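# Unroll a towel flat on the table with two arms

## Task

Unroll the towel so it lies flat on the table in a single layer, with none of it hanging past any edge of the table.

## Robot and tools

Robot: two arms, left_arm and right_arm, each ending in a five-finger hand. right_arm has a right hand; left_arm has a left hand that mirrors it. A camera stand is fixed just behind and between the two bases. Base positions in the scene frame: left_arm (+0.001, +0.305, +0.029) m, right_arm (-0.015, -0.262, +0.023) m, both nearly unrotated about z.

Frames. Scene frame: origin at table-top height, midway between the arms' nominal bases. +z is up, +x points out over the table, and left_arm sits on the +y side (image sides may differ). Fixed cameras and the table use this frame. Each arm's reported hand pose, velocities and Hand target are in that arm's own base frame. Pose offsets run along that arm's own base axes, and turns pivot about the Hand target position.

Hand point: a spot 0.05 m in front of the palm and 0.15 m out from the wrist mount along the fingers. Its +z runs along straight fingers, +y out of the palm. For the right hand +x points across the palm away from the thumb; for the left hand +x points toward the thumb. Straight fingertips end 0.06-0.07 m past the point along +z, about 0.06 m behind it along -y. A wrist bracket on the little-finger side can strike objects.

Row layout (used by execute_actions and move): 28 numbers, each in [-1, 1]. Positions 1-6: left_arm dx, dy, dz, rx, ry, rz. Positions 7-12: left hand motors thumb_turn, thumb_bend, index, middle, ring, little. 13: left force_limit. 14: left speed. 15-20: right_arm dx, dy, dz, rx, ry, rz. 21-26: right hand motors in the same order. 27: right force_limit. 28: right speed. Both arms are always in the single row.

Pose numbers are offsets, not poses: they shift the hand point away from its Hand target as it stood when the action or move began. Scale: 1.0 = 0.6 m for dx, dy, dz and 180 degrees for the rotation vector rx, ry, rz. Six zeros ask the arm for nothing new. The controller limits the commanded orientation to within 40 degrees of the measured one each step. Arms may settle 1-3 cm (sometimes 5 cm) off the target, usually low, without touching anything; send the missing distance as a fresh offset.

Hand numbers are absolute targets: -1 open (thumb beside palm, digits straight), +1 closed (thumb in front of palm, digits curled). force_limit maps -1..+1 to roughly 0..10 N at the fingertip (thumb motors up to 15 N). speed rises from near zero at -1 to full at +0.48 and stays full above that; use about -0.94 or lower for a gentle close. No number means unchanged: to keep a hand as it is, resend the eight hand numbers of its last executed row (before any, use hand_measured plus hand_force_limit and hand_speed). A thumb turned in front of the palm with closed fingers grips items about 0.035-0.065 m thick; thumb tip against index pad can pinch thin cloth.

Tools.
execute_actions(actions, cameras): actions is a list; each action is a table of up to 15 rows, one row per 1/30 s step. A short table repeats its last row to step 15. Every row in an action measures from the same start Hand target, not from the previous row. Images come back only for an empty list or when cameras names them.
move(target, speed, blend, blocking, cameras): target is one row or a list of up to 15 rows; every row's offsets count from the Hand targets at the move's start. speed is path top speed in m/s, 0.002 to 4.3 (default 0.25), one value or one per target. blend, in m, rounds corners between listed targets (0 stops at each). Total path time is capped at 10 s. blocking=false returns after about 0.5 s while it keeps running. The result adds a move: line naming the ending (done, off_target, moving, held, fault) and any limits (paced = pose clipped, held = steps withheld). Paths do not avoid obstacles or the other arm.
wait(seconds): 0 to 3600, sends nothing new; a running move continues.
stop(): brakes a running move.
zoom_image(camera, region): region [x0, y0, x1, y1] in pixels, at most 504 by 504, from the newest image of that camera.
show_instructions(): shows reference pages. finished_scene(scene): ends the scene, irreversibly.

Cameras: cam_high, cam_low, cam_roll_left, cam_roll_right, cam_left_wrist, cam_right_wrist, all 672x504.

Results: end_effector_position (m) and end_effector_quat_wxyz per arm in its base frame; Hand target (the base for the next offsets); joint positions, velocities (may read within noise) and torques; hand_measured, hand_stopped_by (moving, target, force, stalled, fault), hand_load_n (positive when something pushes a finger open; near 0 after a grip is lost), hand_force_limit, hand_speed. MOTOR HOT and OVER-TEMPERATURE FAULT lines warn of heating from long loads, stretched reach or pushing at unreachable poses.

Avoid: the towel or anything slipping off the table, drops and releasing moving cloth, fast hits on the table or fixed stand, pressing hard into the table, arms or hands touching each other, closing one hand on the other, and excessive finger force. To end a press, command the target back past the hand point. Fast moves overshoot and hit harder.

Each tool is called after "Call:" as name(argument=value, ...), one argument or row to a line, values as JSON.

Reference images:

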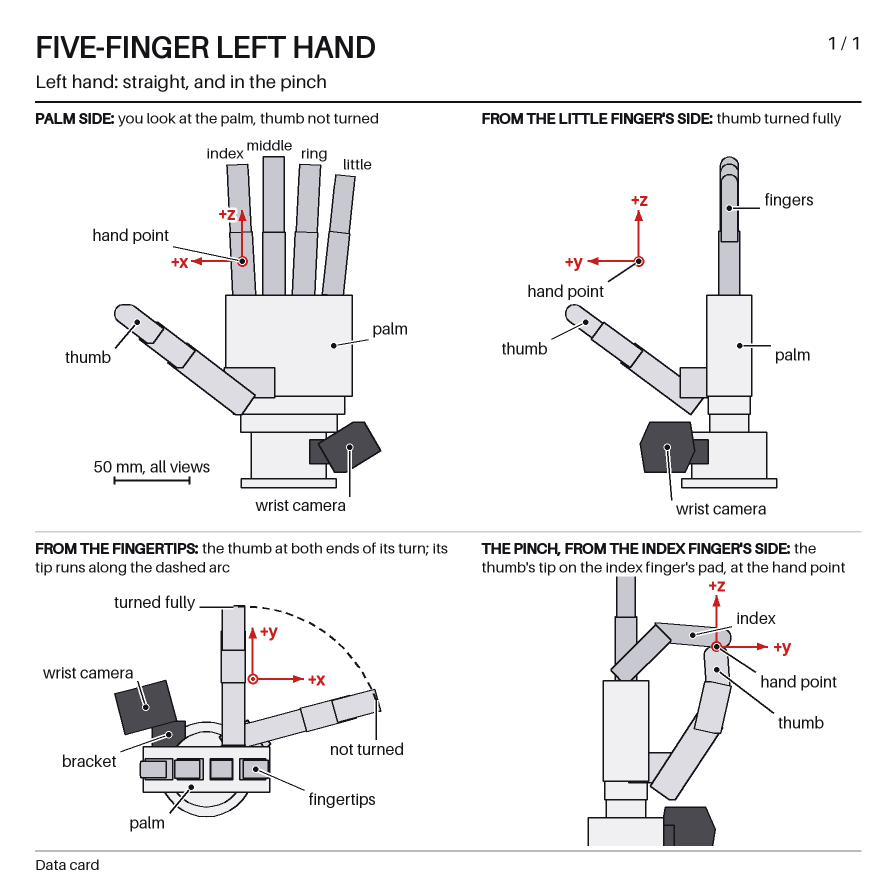

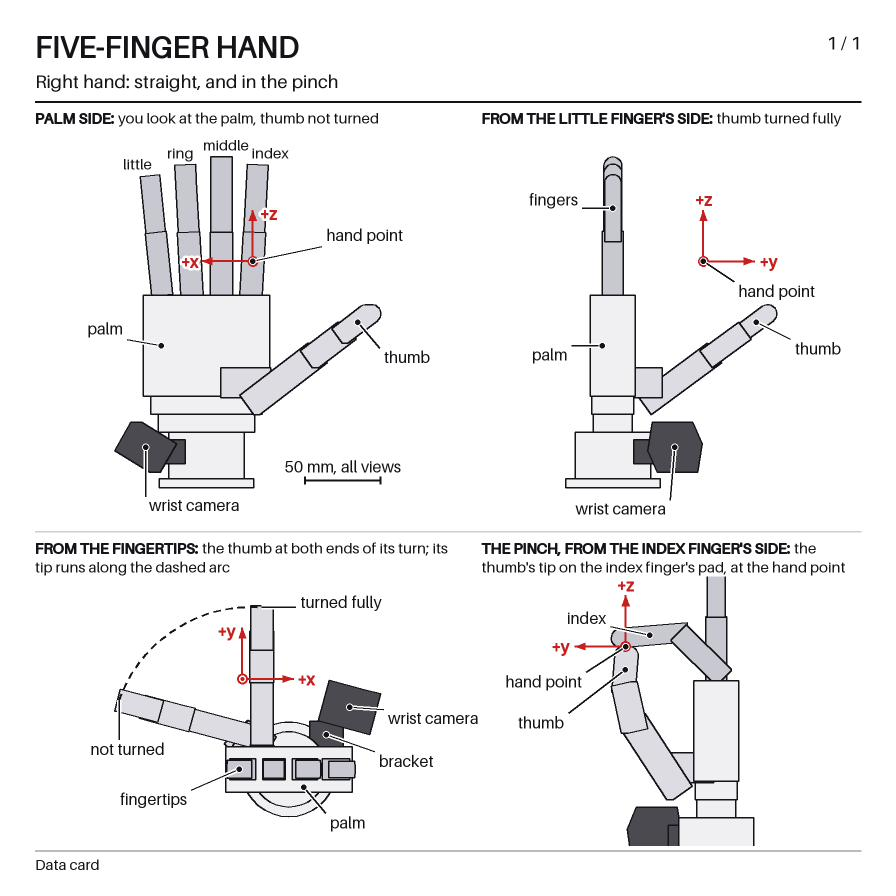

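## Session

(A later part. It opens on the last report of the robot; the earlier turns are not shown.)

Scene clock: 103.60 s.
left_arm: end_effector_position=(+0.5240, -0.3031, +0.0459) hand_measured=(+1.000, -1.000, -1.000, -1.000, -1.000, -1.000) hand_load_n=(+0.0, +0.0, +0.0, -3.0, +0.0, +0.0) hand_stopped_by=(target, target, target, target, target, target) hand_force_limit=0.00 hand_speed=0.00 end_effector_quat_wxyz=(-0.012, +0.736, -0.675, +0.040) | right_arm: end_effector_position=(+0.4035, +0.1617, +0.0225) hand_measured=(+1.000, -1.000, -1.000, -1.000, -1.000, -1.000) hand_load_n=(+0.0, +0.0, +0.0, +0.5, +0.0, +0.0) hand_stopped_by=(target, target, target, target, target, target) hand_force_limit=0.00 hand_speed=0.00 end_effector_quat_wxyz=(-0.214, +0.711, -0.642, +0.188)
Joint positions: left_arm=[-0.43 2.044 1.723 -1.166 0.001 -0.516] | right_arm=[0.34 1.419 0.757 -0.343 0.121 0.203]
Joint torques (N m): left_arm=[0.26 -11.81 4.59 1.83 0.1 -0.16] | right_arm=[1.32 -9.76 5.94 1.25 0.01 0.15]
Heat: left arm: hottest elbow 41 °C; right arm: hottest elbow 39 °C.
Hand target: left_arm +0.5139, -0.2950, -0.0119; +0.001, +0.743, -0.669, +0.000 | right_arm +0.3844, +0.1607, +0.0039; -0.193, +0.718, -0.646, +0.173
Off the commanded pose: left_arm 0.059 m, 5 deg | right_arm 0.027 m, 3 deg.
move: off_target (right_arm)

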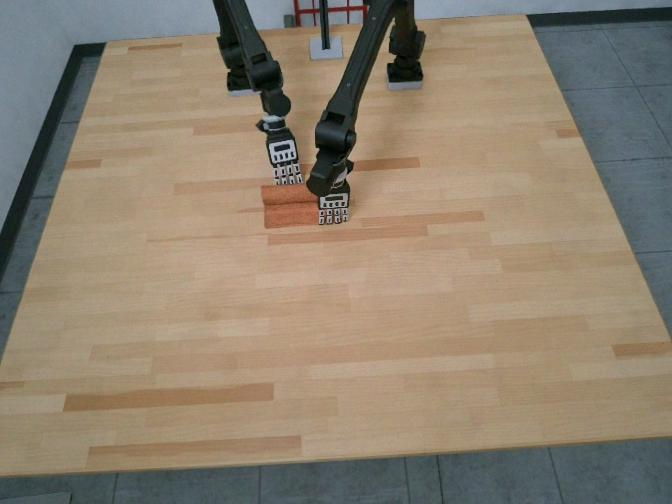

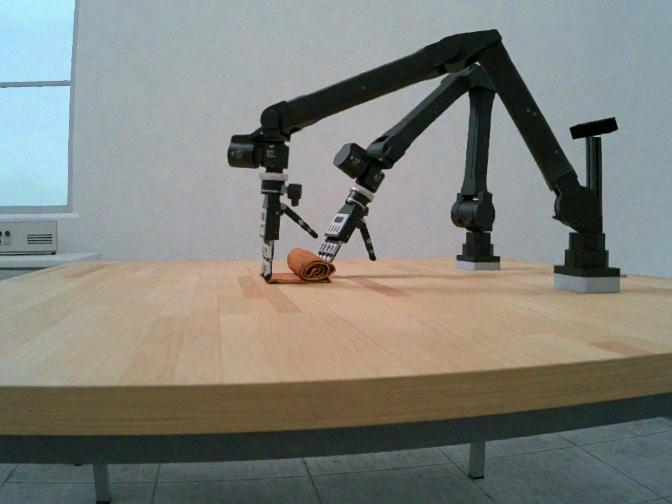

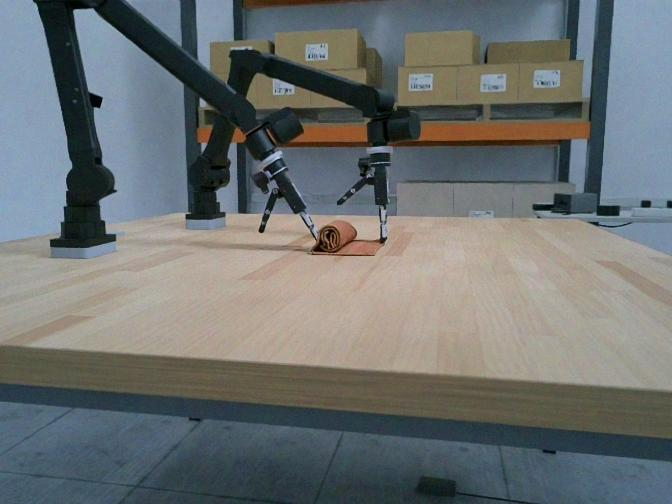

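Call:
move(
  target=[
    [0,0,0,0,0,0,1,-1,-1,-1,-1,-1,0,0,-0.02,0.0,0.02,0,0,0,1,-1,-1,-1,-1,-1,0,0],
    [0,0,0,0,0,0,1,-1,-1,-1,-1,-1,0,0,-0.02,0.0,0.27,0,0,0,1,-1,-1,-1,-1,-1,0,0],
    [0,0,0,0,0,0,1,-1,-1,-1,-1,-1,0,0,0.211,0.01,0.275,0,0.0556,0,1,-1,-1,-1,-1,-1,0,0],
    [0,0,0,0,0,0,1,-1,-1,-1,-1,-1,0,0,0.211,0.01,0.17,0,0.0556,0,1,-1,-1,-1,-1,-1,0,0],
  ],
  speed=0.15,
  blend=[0.0,0.03,0.02,0],
  cameras=["cam_high","cam_roll_left","cam_roll_right"],
)

Call:
zoom_image(
  camera="cam_high",
  region=[240, 130, 380, 250],
)

Call:
zoom_image(
  camera="cam_roll_right",
  region=[290, 160, 430, 270],
)

Scene clock: 108.03 s.
left_arm: end_effector_position=(+0.5240, -0.3031, +0.0459) hand_measured=(+1.000, -1.000, -1.000, -1.000, -1.000, -1.000) hand_load_n=(+0.0, +0.0, +0.0, -3.0, +0.0, +0.0) hand_stopped_by=(target, target, target, target, target, target) hand_force_limit=0.00 hand_speed=0.00 end_effector_quat_wxyz=(-0.012, +0.736, -0.675, +0.040) | right_arm: end_effector_position=(+0.5087, +0.1713, +0.1218) hand_measured=(+1.000, -1.000, -1.000, -1.000, -1.000, -1.000) hand_load_n=(+0.0, +0.0, +0.0, +0.0, +0.0, +0.0) hand_stopped_by=(target, target, target, target, target, target) hand_force_limit=0.00 hand_speed=0.00 end_effector_quat_wxyz=(-0.144, +0.727, -0.662, +0.113)
Joint positions: left_arm=[-0.43 2.044 1.723 -1.166 0.001 -0.516] | right_arm=[0.264 1.661 1.373 -0.916 0.036 0.163]
Joint torques (N m): left_arm=[0.26 -11.63 4.59 1.84 0.1 -0.16] | right_arm=[-0.26 -14.15 8.87 2.13 -0.13 -0.05]
Heat: left arm: hottest elbow 41 °C; right arm: hottest elbow 38 °C.
Hand target: left_arm +0.5139, -0.2950, -0.0119; +0.001, +0.743, -0.669, +0.000 | right_arm +0.5110, +0.1666, +0.1058; -0.136, +0.730, -0.661, +0.109
Off the commanded pose: left_arm 0.059 m, 5 deg | right_arm 0.017 m, 1 deg.
move: off_target (right_arm)

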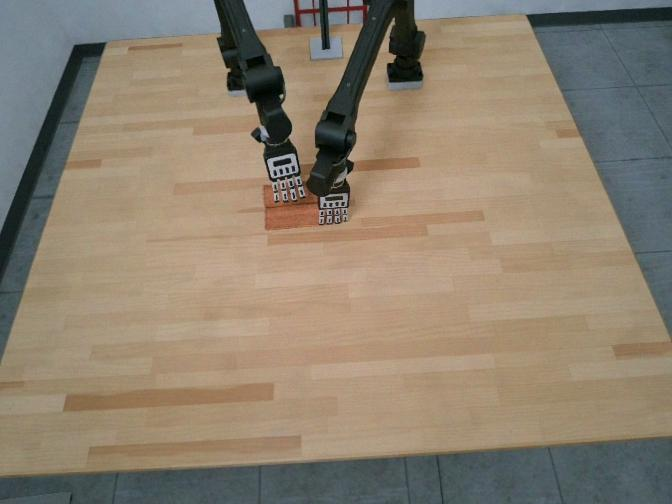

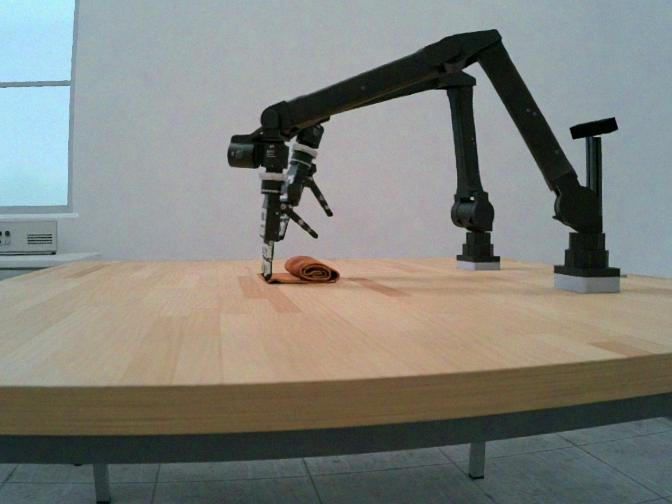

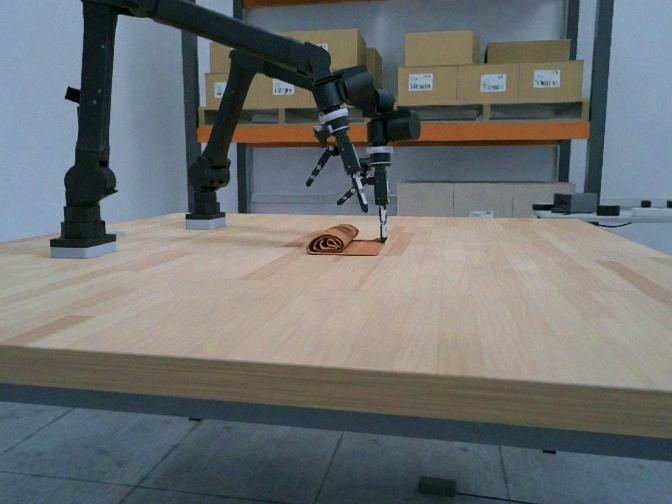

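Scaled by 3.600.

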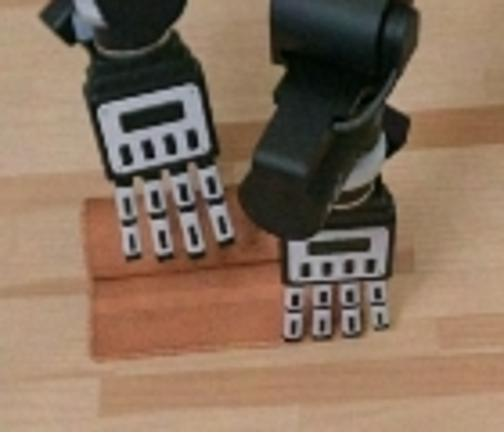

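Scaled by 3.600.

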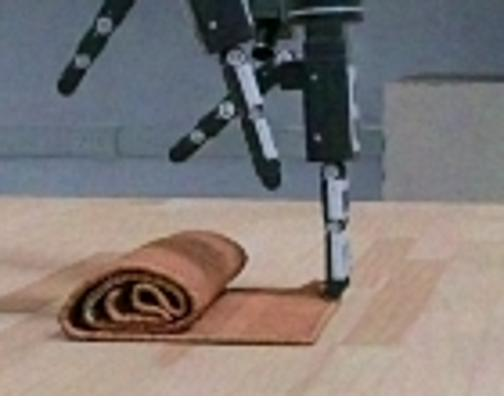

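Call:
move(
  target=[
    [0,0,0,0,0,0,1,-1,-1,-1,-1,-1,0,0,0.03,0.0,0,0,0,0,1,-1,-1,-1,-1,-1,0,0],
    [0,0,0,0,0,0,1,-1,-1,-1,-1,-1,0,0,0.03,0.0,-0.11,0,0,0,1,-1,-1,-1,-1,-1,0,0],
    [0,0,0,0,0,0,1,-1,-1,-1,-1,-1,0,0,-0.08,0.0,-0.11,0,0,0,1,-1,-1,-1,-1,-1,0,0],
  ],
  speed=0.1,
  cameras=["cam_high","cam_roll_left","cam_roll_right"],
)

Call:
zoom_image(
  camera="cam_high",
  region=[240, 130, 380, 250],
)

Call:
zoom_image(
  camera="cam_roll_right",
  region=[290, 160, 430, 270],
)

Scene clock: 111.83 s.
left_arm: end_effector_position=(+0.5240, -0.3031, +0.0459) hand_measured=(+1.000, -1.000, -1.000, -1.000, -1.000, -1.000) hand_load_n=(+0.0, +0.0, +0.0, -3.0, +0.0, +0.0) hand_stopped_by=(target, target, target, target, target, target) hand_force_limit=0.00 hand_speed=0.00 end_effector_quat_wxyz=(-0.012, +0.736, -0.675, +0.040) | right_arm: end_effector_position=(+0.4665, +0.1621, +0.0425) hand_measured=(+1.000, -1.000, -1.000, -1.000, -1.000, -1.000) hand_load_n=(+0.0, +0.0, +0.0, +0.0, +0.0, +0.0) hand_stopped_by=(target, target, target, target, target, target) hand_force_limit=0.00 hand_speed=0.00 end_effector_quat_wxyz=(-0.134, +0.731, -0.660, +0.109)
Joint positions: left_arm=[-0.43 2.044 1.723 -1.166 0.002 -0.516] | right_arm=[0.27 1.652 1.138 -0.712 0.041 0.162]
Joint torques (N m): left_arm=[0.21 -11.75 4.6 1.83 0.1 -0.16] | right_arm=[1.32 -15.27 7.57 1.95 0.01 0.15]
Heat: left arm: hottest elbow 41 °C; right arm: hottest elbow 38 °C.
Hand target: left_arm +0.5139, -0.2951, -0.0119; +0.001, +0.743, -0.669, +0.000 | right_arm +0.4629, +0.1667, +0.0397; -0.136, +0.730, -0.661, +0.109
Off the commanded pose: left_arm 0.059 m, 5 deg | right_arm 0.006 m, 0 deg.
move: done

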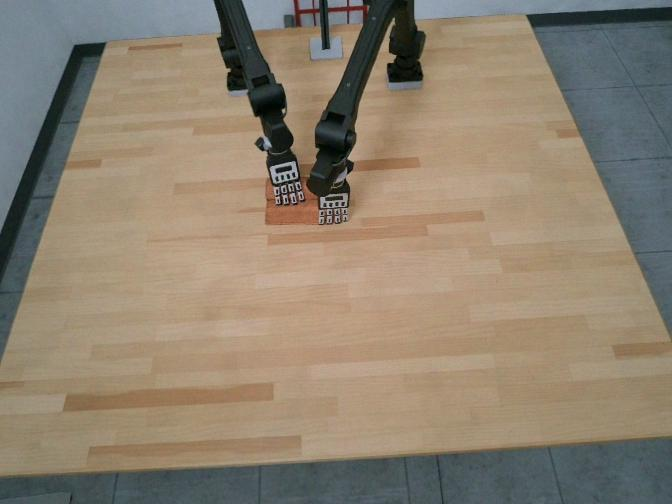

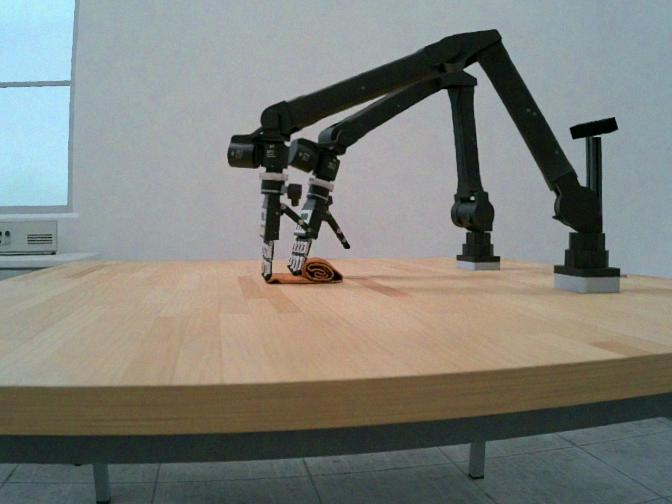

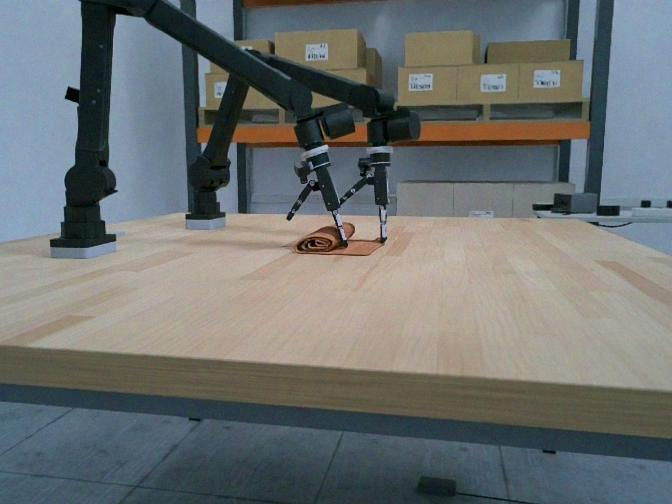

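Scaled by 3.600.

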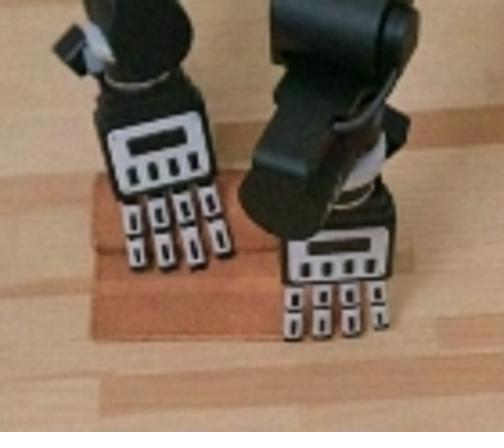

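Scaled by 3.600.

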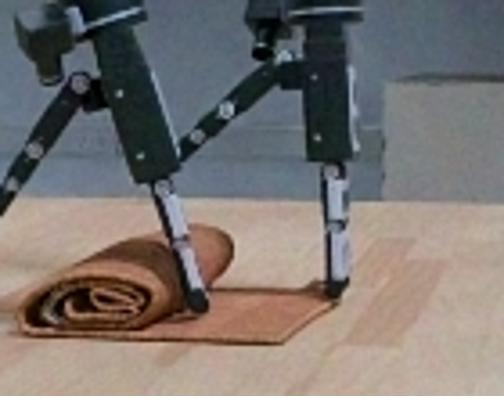

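Call:
move(
  target=[
    [0,0,0,0,0,0,1,-1,-1,-1,-1,-1,0,0,0.015,0.0,0.02,0,0,0,1,-1,-1,-1,-1,-1,0,0],
    [0,0,0,0,0,0,1,-1,-1,-1,-1,-1,0,0,0.015,0.01,0.14,0,0,0,1,-1,-1,-1,-1,-1,0,0],
    [0,0,0,0,0,0,1,-1,-1,-1,-1,-1,0,0,-0.017,0.03,0.12,0,-0.0556,0,1,-1,-1,-1,-1,-1,0,0],
    [0,0,0,0,0,0,1,-1,-1,-1,-1,-1,0,0,-0.017,0.03,0.026,0,-0.0556,0,1,-1,-1,-1,-1,-1,0,0],
  ],
  speed=0.12,
  blend=[0.0,0.02,0.0,0],
  cameras=["cam_high","cam_roll_left","cam_roll_right"],
)

Call:
zoom_image(
  camera="cam_high",
  region=[240, 130, 380, 250],
)

Call:
zoom_image(
  camera="cam_roll_right",
  region=[290, 160, 430, 270],
)

Scene clock: 116.63 s.
left_arm: end_effector_position=(+0.5240, -0.3031, +0.0459) hand_measured=(+1.000, -1.000, -1.000, -1.000, -1.000, -1.000) hand_load_n=(+0.0, +0.0, +0.5, -2.5, +0.0, +0.0) hand_stopped_by=(target, target, target, target, target, target) hand_force_limit=0.00 hand_speed=0.00 end_effector_quat_wxyz=(-0.012, +0.736, -0.675, +0.040) | right_arm: end_effector_position=(+0.4537, +0.1802, +0.0660) hand_measured=(+1.000, -1.000, -1.000, -1.000, -1.000, -1.000) hand_load_n=(+0.0, +0.0, +0.0, +0.0, +0.0, +0.0) hand_stopped_by=(target, target, target, target, target, target) hand_force_limit=0.00 hand_speed=0.00 end_effector_quat_wxyz=(-0.196, +0.718, -0.644, +0.176)
Joint positions: left_arm=[-0.43 2.044 1.723 -1.166 0.002 -0.516] | right_arm=[0.34 1.504 0.999 -0.545 0.118 0.2]
Joint torques (N m): left_arm=[0.26 -11.75 4.59 1.81 0.1 -0.16] | right_arm=[1.26 -11.58 8.44 2.52 0.1 0.19]
Heat: left arm: hottest elbow 40 °C; right arm: hottest elbow 38 °C.
Hand target: left_arm +0.5139, -0.2951, -0.0119; +0.001, +0.743, -0.669, +0.000 | right_arm +0.4528, +0.1847, +0.0555; -0.193, +0.718, -0.646, +0.173
Off the commanded pose: left_arm 0.059 m, 5 deg | right_arm 0.012 m, 1 deg.
move: off_target (right_arm)

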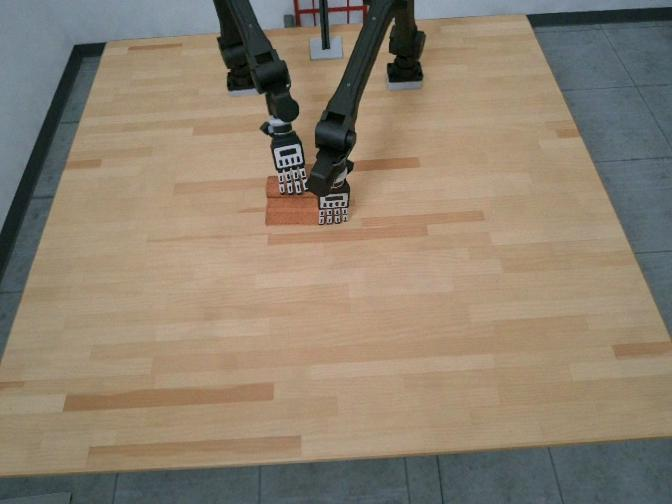

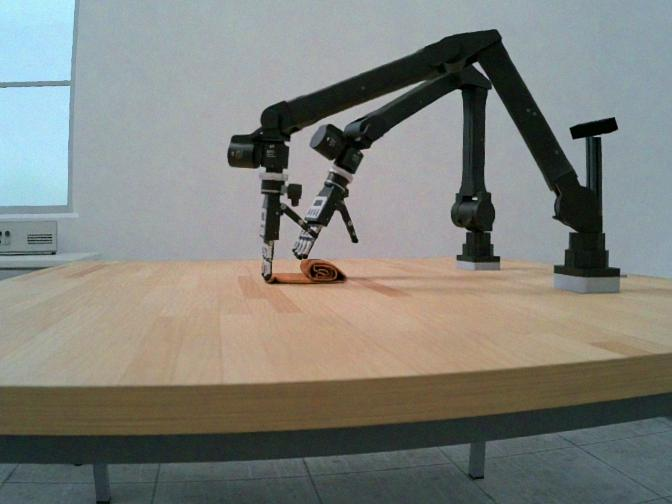

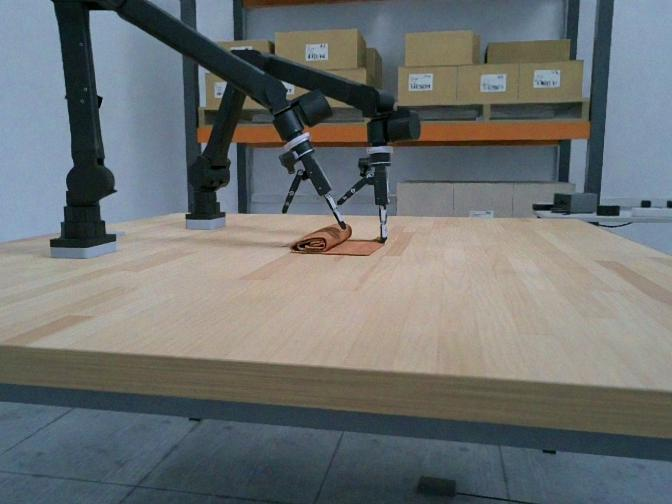

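Scaled by 3.600.

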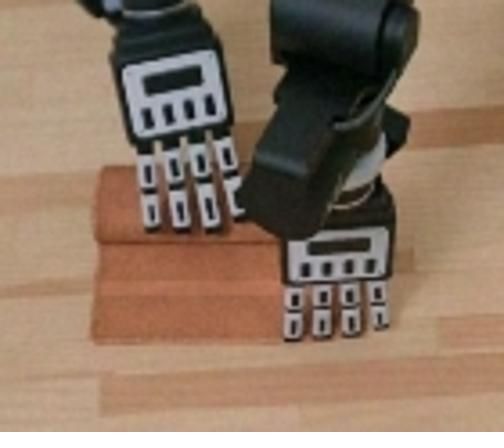

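Scaled by 3.600.

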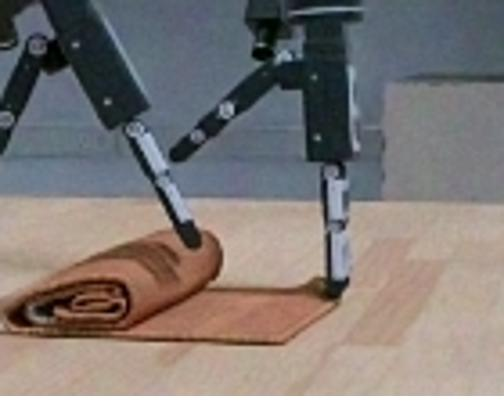

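Call:
move(
  target=[
    [0,0,0,0,0,0,1,-1,-1,-1,-1,-1,0,0,-0.04,0.0,-0.04,0,0,0,1,-1,-1,-1,-1,-1,0,0],
    [0,0,0,0,0,0,1,-1,-1,-1,-1,-1,0,0,-0.17,-0.005,-0.07,0,0,0,1,-1,-1,-1,-1,-1,0,0],
  ],
  speed=0.1,
  blend=[0.01,0],
  cameras=["cam_high","cam_roll_left","cam_roll_right"],
)

Call:
zoom_image(
  camera="cam_high",
  region=[240, 130, 380, 250],
)

Call:
zoom_image(
  camera="cam_roll_right",
  region=[260, 160, 400, 270],
)

Scene clock: 118.67 s.
left_arm: end_effector_position=(+0.5240, -0.3032, +0.0459) hand_measured=(+1.000, -1.000, -1.000, -1.000, -1.000, -1.000) hand_load_n=(+0.0, +0.0, +0.0, -3.0, +0.0, +0.0) hand_stopped_by=(target, target, target, target, target, target) hand_force_limit=0.00 hand_speed=0.00 end_effector_quat_wxyz=(-0.012, +0.736, -0.675, +0.040) | right_arm: end_effector_position=(+0.3759, +0.1853, +0.0391) hand_measured=(+1.000, -1.000, -1.000, -1.000, -1.000, -1.000) hand_load_n=(+0.0, +0.0, +0.0, +0.5, +0.0, +0.0) hand_stopped_by=(target, target, target, target, target, target) hand_force_limit=0.00 hand_speed=0.00 end_effector_quat_wxyz=(-0.224, +0.703, -0.647, +0.190)
Joint positions: left_arm=[-0.43 2.044 1.723 -1.166 0.002 -0.516] | right_arm=[0.427 1.333 0.721 -0.384 0.169 0.293]
Joint torques (N m): left_arm=[0.32 -11.69 4.6 1.83 0.08 -0.16] | right_arm=[1.67 -8.23 5.5 1.01 -0.08 0.06]
Heat: left arm: hottest elbow 40 °C; right arm: hottest elbow 38 °C.
Hand target: left_arm +0.5139, -0.2951, -0.0119; +0.001, +0.743, -0.669, +0.000 | right_arm +0.3508, +0.1816, +0.0134; -0.193, +0.717, -0.647, +0.173
Off the commanded pose: left_arm 0.059 m, 5 deg | right_arm 0.036 m, 4 deg.
move: off_target (right_arm)

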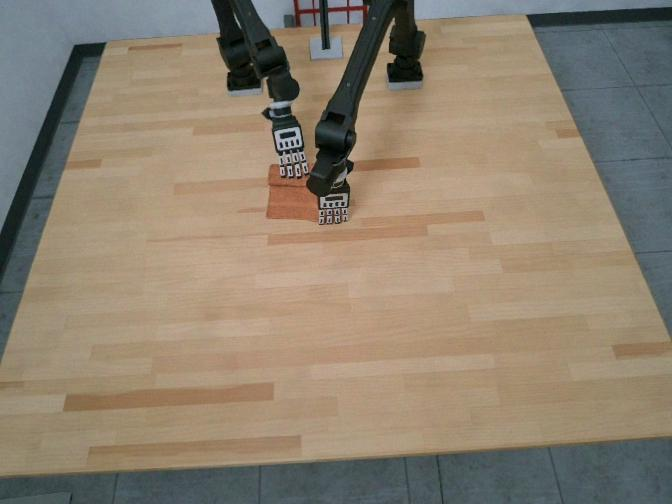

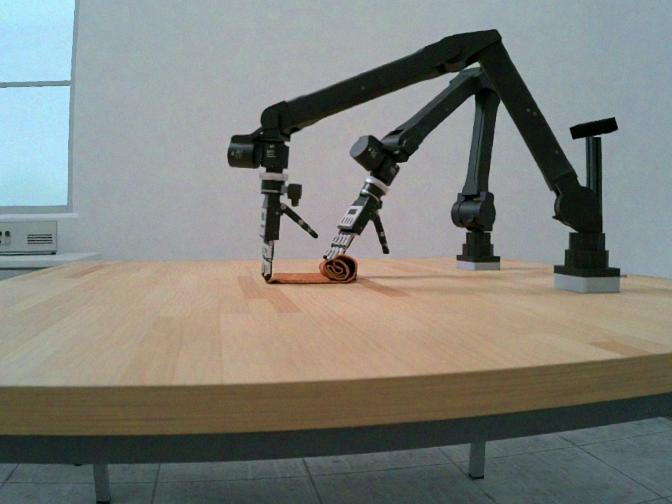

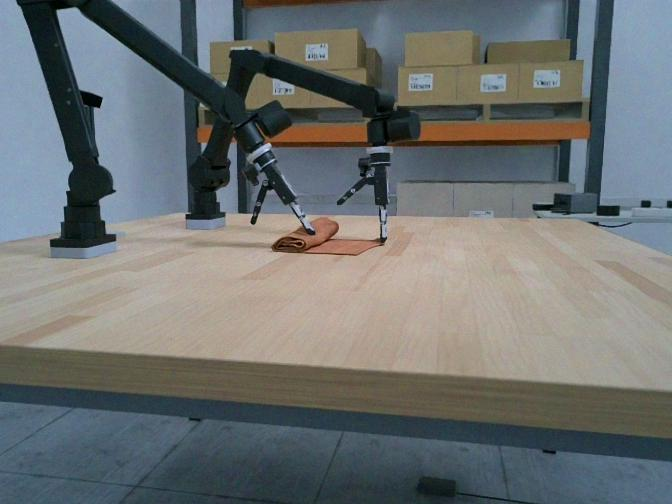

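Scaled by 3.600.

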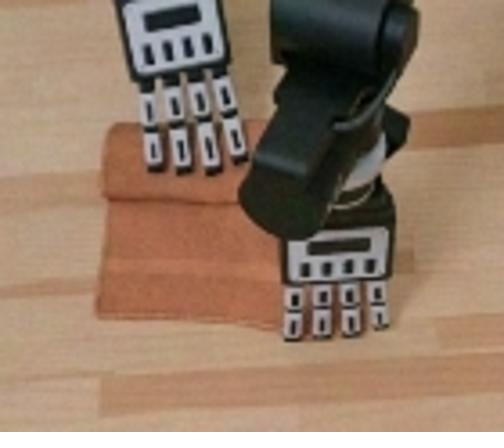

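Scaled by 3.600.

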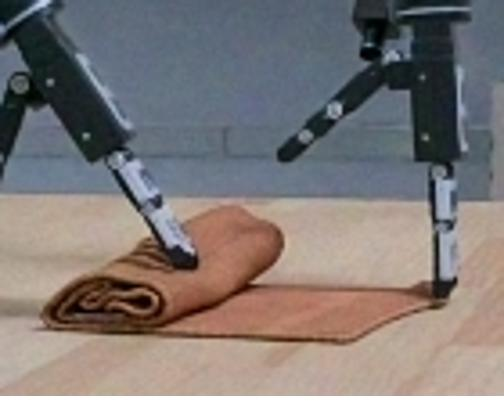

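Call:
move(
  target=[
    [0,0,0,0,0,0,1,-1,-1,-1,-1,-1,0,0,-0.03,0.0,0.05,0,0,0,1,-1,-1,-1,-1,-1,0,0],
    [0,0,0,0,0,0,1,-1,-1,-1,-1,-1,0,0,-0.03,-0.03,0.2,0,0,0,1,-1,-1,-1,-1,-1,0,0],
    [0.2,0,0,0,0,0,1,-1,-1,-1,-1,-1,0,0,-0.03,-0.03,0.2,0,0,0,1,-1,-1,-1,-1,-1,0,0],
  ],
  speed=[0.1,0.1,0.07],
  cameras=["cam_high","cam_roll_left","cam_roll_right"],
)

Call:
zoom_image(
  camera="cam_high",
  region=[240, 130, 380, 270],
)

Call:
zoom_image(
  camera="cam_roll_right",
  region=[280, 160, 450, 270],
)

Scene clock: 123.87 s.
left_arm: end_effector_position=(+0.6351, -0.3073, +0.0497) hand_measured=(+1.000, -1.000, -1.000, -1.000, -1.000, -1.000) hand_load_n=(+0.0, +0.0, +0.0, -2.0, +0.0, +0.0) hand_stopped_by=(target, target, target, target, target, target) hand_force_limit=0.00 hand_speed=0.00 end_effector_quat_wxyz=(-0.012, +0.742, -0.669, +0.044) | right_arm: end_effector_position=(+0.3210, +0.1628, +0.1154) hand_measured=(+1.000, -1.000, -1.000, -1.000, -1.000, -1.000) hand_load_n=(+0.0, +0.0, +0.0, +0.0, +0.0, +0.0) hand_stopped_by=(target, target, target, target, target, target) hand_force_limit=0.00 hand_speed=0.00 end_effector_quat_wxyz=(-0.181, +0.720, -0.649, +0.166)
Joint positions: left_arm=[-0.369 2.356 2.276 -1.4 0.01 -0.474] | right_arm=[0.427 1.114 0.796 -0.779 0.156 0.285]
Joint torques (N m): left_arm=[0.79 -13.86 8.13 0.5 -0.16 0.04] | right_arm=[-0.26 -7.82 13.16 1.01 -0.05 -0.05]
Heat: left arm: hottest elbow 40 °C; right arm: hottest elbow 38 °C.
Hand target: left_arm +0.6339, -0.2951, -0.0119; +0.001, +0.743, -0.669, +0.000 | right_arm +0.3329, +0.1637, +0.1335; -0.193, +0.718, -0.646, +0.173
Off the commanded pose: left_arm 0.063 m, 5 deg | right_arm 0.022 m, 2 deg.
move: off_target (left_arm, right_arm)

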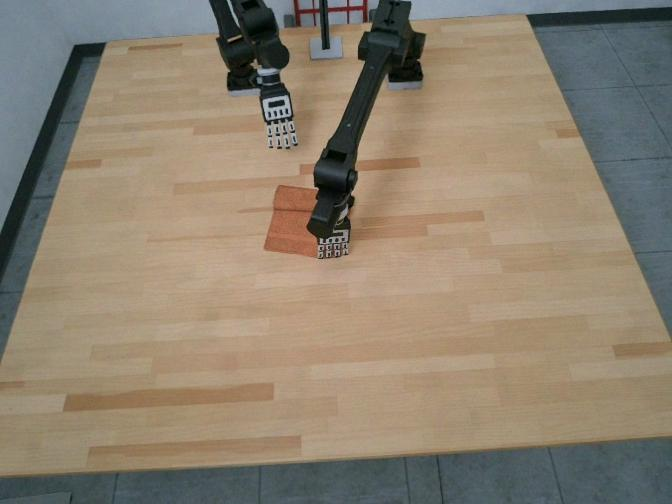

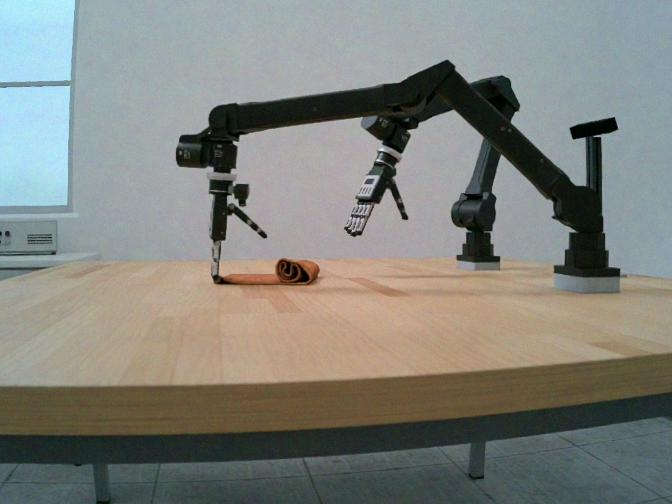

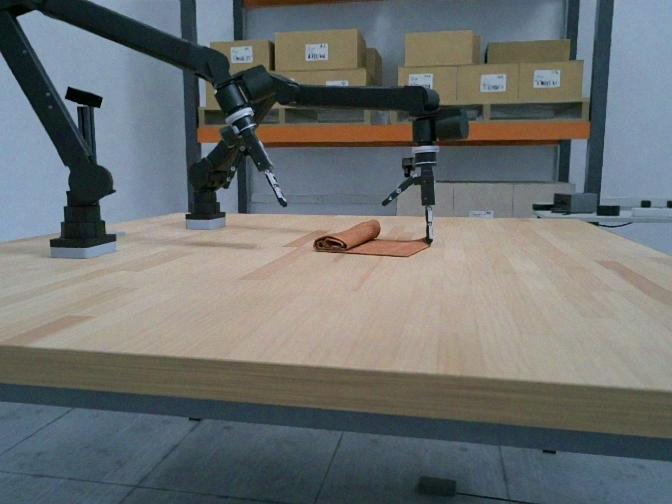

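Scaled by 3.600.

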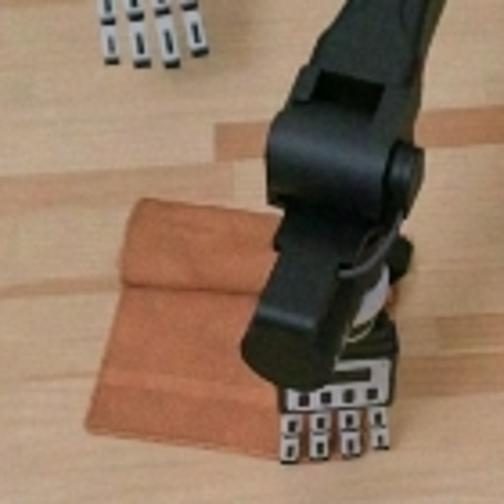

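Scaled by 2.965.

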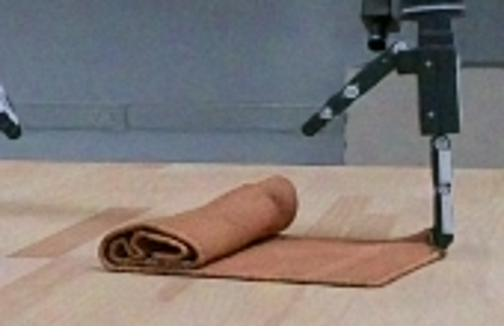

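Call:
move(
  target=[
    [0,0,0,0,0,0,1,-1,-1,-1,-1,-1,0,0,0.247,0.074,0.0,0,0,-0.0667,1,-1,-1,-1,-1,-1,0,0],
    [0,0,0,0,0,0,1,-1,-1,-1,-1,-1,0,0,0.247,0.074,-0.139,0,0,-0.0667,1,-1,-1,-1,-1,-1,0,0],
  ],
  speed=[0.15,0.1],
  cameras=["cam_high","cam_roll_left","cam_roll_right"],
)

Call:
zoom_image(
  camera="cam_high",
  region=[240, 130, 380, 270],
)

Call:
zoom_image(
  camera="cam_roll_right",
  region=[280, 160, 450, 270],
)

Scene clock: 127.60 s.
left_arm: end_effector_position=(+0.6351, -0.3073, +0.0497) hand_measured=(+1.000, -1.000, -1.000, -1.000, -1.000, -1.000) hand_load_n=(+0.0, +0.0, +0.0, -2.0, +0.0, +0.5) hand_stopped_by=(target, target, target, target, target, target) hand_force_limit=0.00 hand_speed=0.00 end_effector_quat_wxyz=(-0.012, +0.742, -0.669, +0.044) | right_arm: end_effector_position=(+0.4783, +0.2127, +0.0624) hand_measured=(+1.000, -1.000, -1.000, -1.000, -1.000, -1.000) hand_load_n=(+0.0, -0.5, +0.0, +0.0, +0.0, +0.0) hand_stopped_by=(target, target, target, target, target, target) hand_force_limit=0.00 hand_speed=0.00 end_effector_quat_wxyz=(-0.179, +0.653, -0.710, +0.193)
Joint positions: left_arm=[-0.369 2.356 2.276 -1.4 0.01 -0.473] | right_arm=[0.409 1.591 1.094 -0.593 0.241 0.433]
Joint torques (N m): left_arm=[0.73 -13.8 8.2 0.47 -0.16 0.06] | right_arm=[-0.21 -12.75 8.4 2.41 0.16 0.19]
Heat: left arm: hottest elbow 40 °C; right arm: hottest elbow 38 °C.
Hand target: left_arm +0.6339, -0.2950, -0.0119; +0.001, +0.743, -0.670, +0.000 | right_arm +0.4810, +0.2080, +0.0500; -0.174, +0.646, -0.718, +0.192
Off the commanded pose: left_arm 0.063 m, 5 deg | right_arm 0.013 m, 1 deg.
move: off_target (right_arm)

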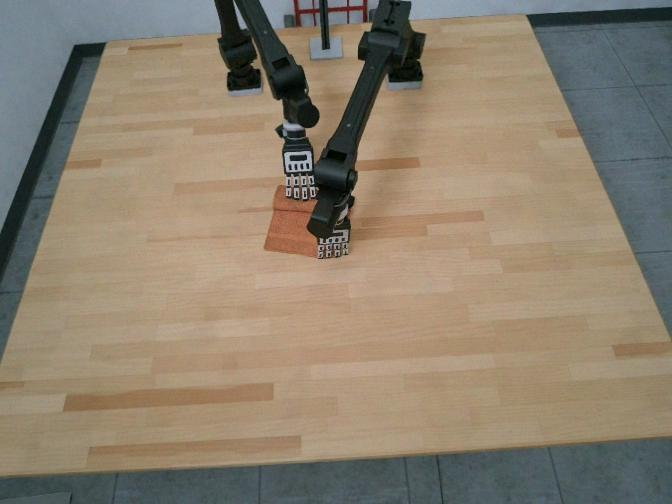

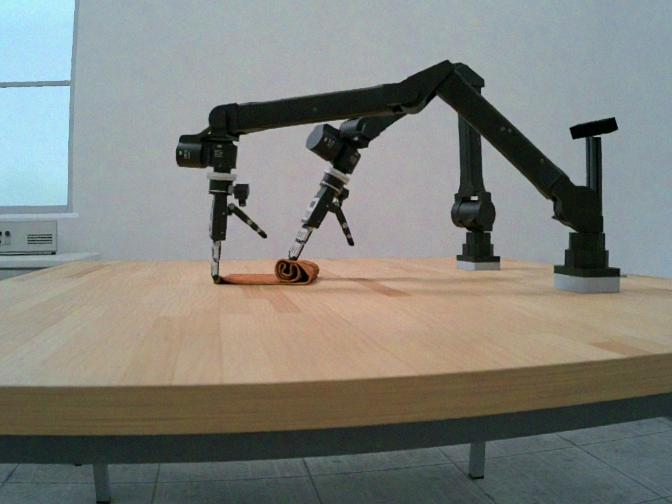

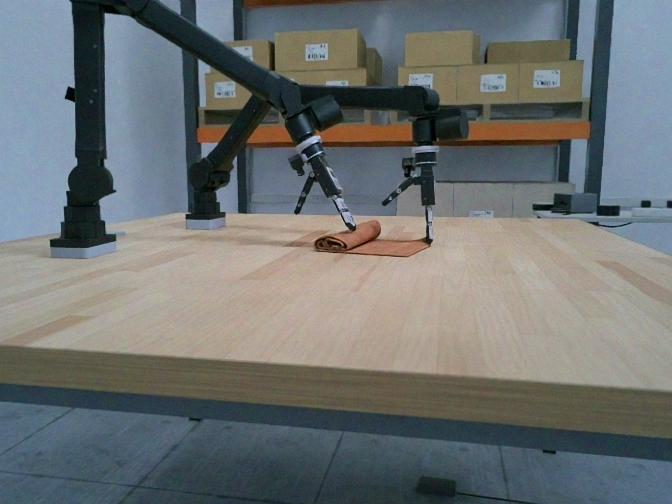

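Scaled by 3.600.

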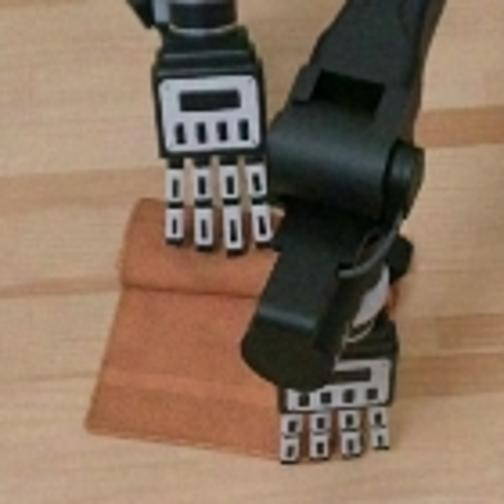

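Scaled by 2.965.

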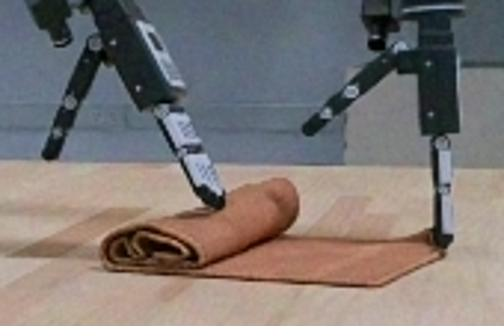

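Call:
move(
  target=[
    [0,0,0,0,0,0,1,-1,-1,-1,-1,-1,0,0,-0.04,0.007,-0.04,0,0,0,1,-1,-1,-1,-1,-1,0,0],
    [0,0,0,0,0,0,1,-1,-1,-1,-1,-1,0,0,-0.2,0.033,-0.065,0,0,0,1,-1,-1,-1,-1,-1,0,0],
  ],
  speed=0.1,
  blend=[0.01,0],
  cameras=["cam_high","cam_roll_left","cam_roll_right"],
)

Call:
zoom_image(
  camera="cam_high",
  region=[240, 130, 380, 270],
)

Call:
zoom_image(
  camera="cam_roll_right",
  region=[280, 160, 450, 270],
)

Scene clock: 129.83 s.
left_arm: end_effector_position=(+0.6351, -0.3073, +0.0497) hand_measured=(+1.000, -1.000, -1.000, -1.000, -1.000, -1.000) hand_load_n=(+0.0, -0.5, +0.0, -1.5, +0.0, +0.0) hand_stopped_by=(target, target, target, target, target, target) hand_force_limit=0.00 hand_speed=0.00 end_effector_quat_wxyz=(-0.012, +0.742, -0.669, +0.044) | right_arm: end_effector_position=(+0.3716, +0.2284, +0.0177) hand_measured=(+1.000, -1.000, -1.000, -1.000, -1.000, -1.000) hand_load_n=(+0.0, +0.0, +0.0, +0.0, -0.5, +0.0) hand_stopped_by=(target, target, target, target, target, target) hand_force_limit=0.00 hand_speed=0.00 end_effector_quat_wxyz=(+0.182, -0.644, +0.717, -0.197)
Joint positions: left_arm=[-0.369 2.356 2.276 -1.4 0.01 -0.473] | right_arm=[0.564 1.449 0.793 -0.469 0.321 0.597]
Joint torques (N m): left_arm=[0.73 -13.8 8.18 0.46 -0.16 0.05] | right_arm=[1.26 -11.16 6.72 1.29 0.06 0.17]
Heat: left arm: hottest elbow 40 °C; right arm: hottest elbow 38 °C.
Hand target: left_arm +0.6339, -0.2951, -0.0119; +0.001, +0.743, -0.669, +0.000 | right_arm +0.3610, +0.2279, +0.0111; +0.174, -0.646, +0.718, -0.192
Off the commanded pose: left_arm 0.063 m, 5 deg | right_arm 0.012 m, 1 deg.
move: off_target (right_arm)

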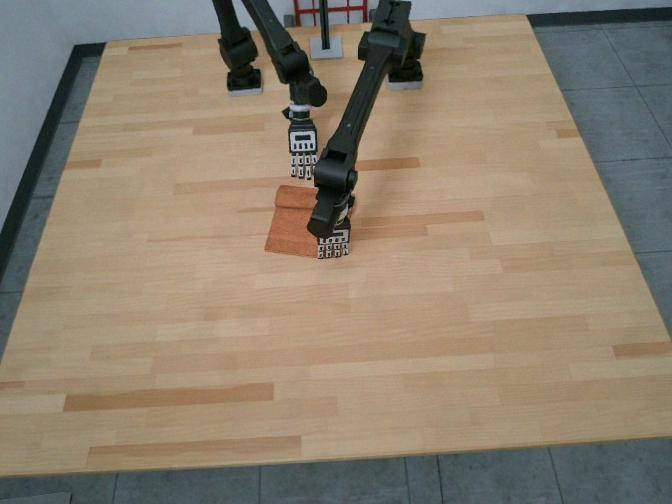

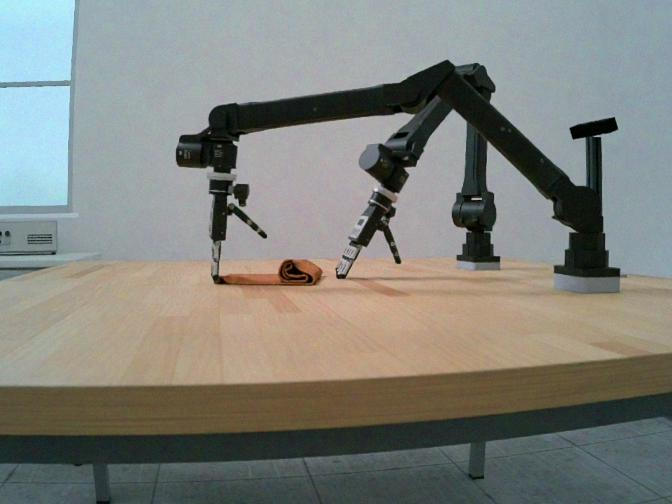

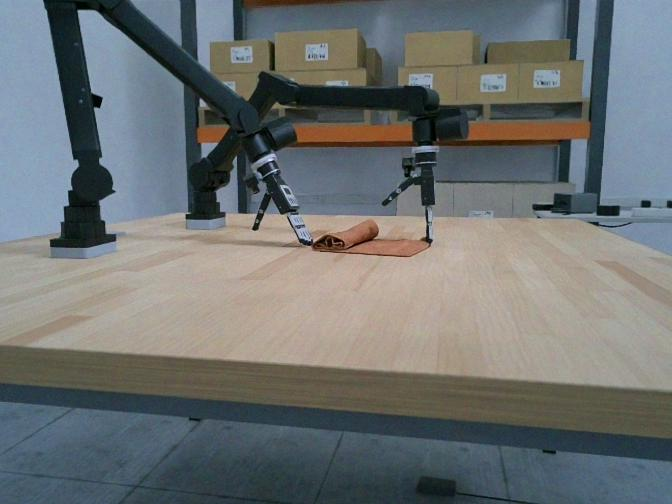

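Scaled by 3.600.

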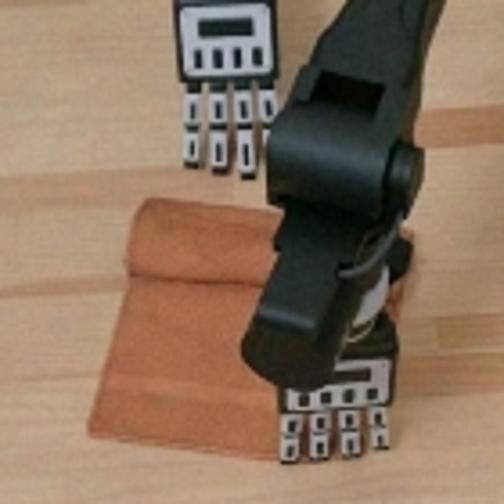

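Scaled by 2.965.

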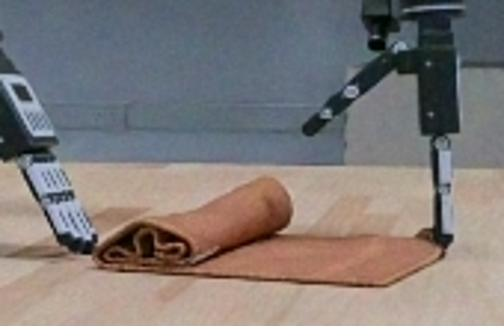

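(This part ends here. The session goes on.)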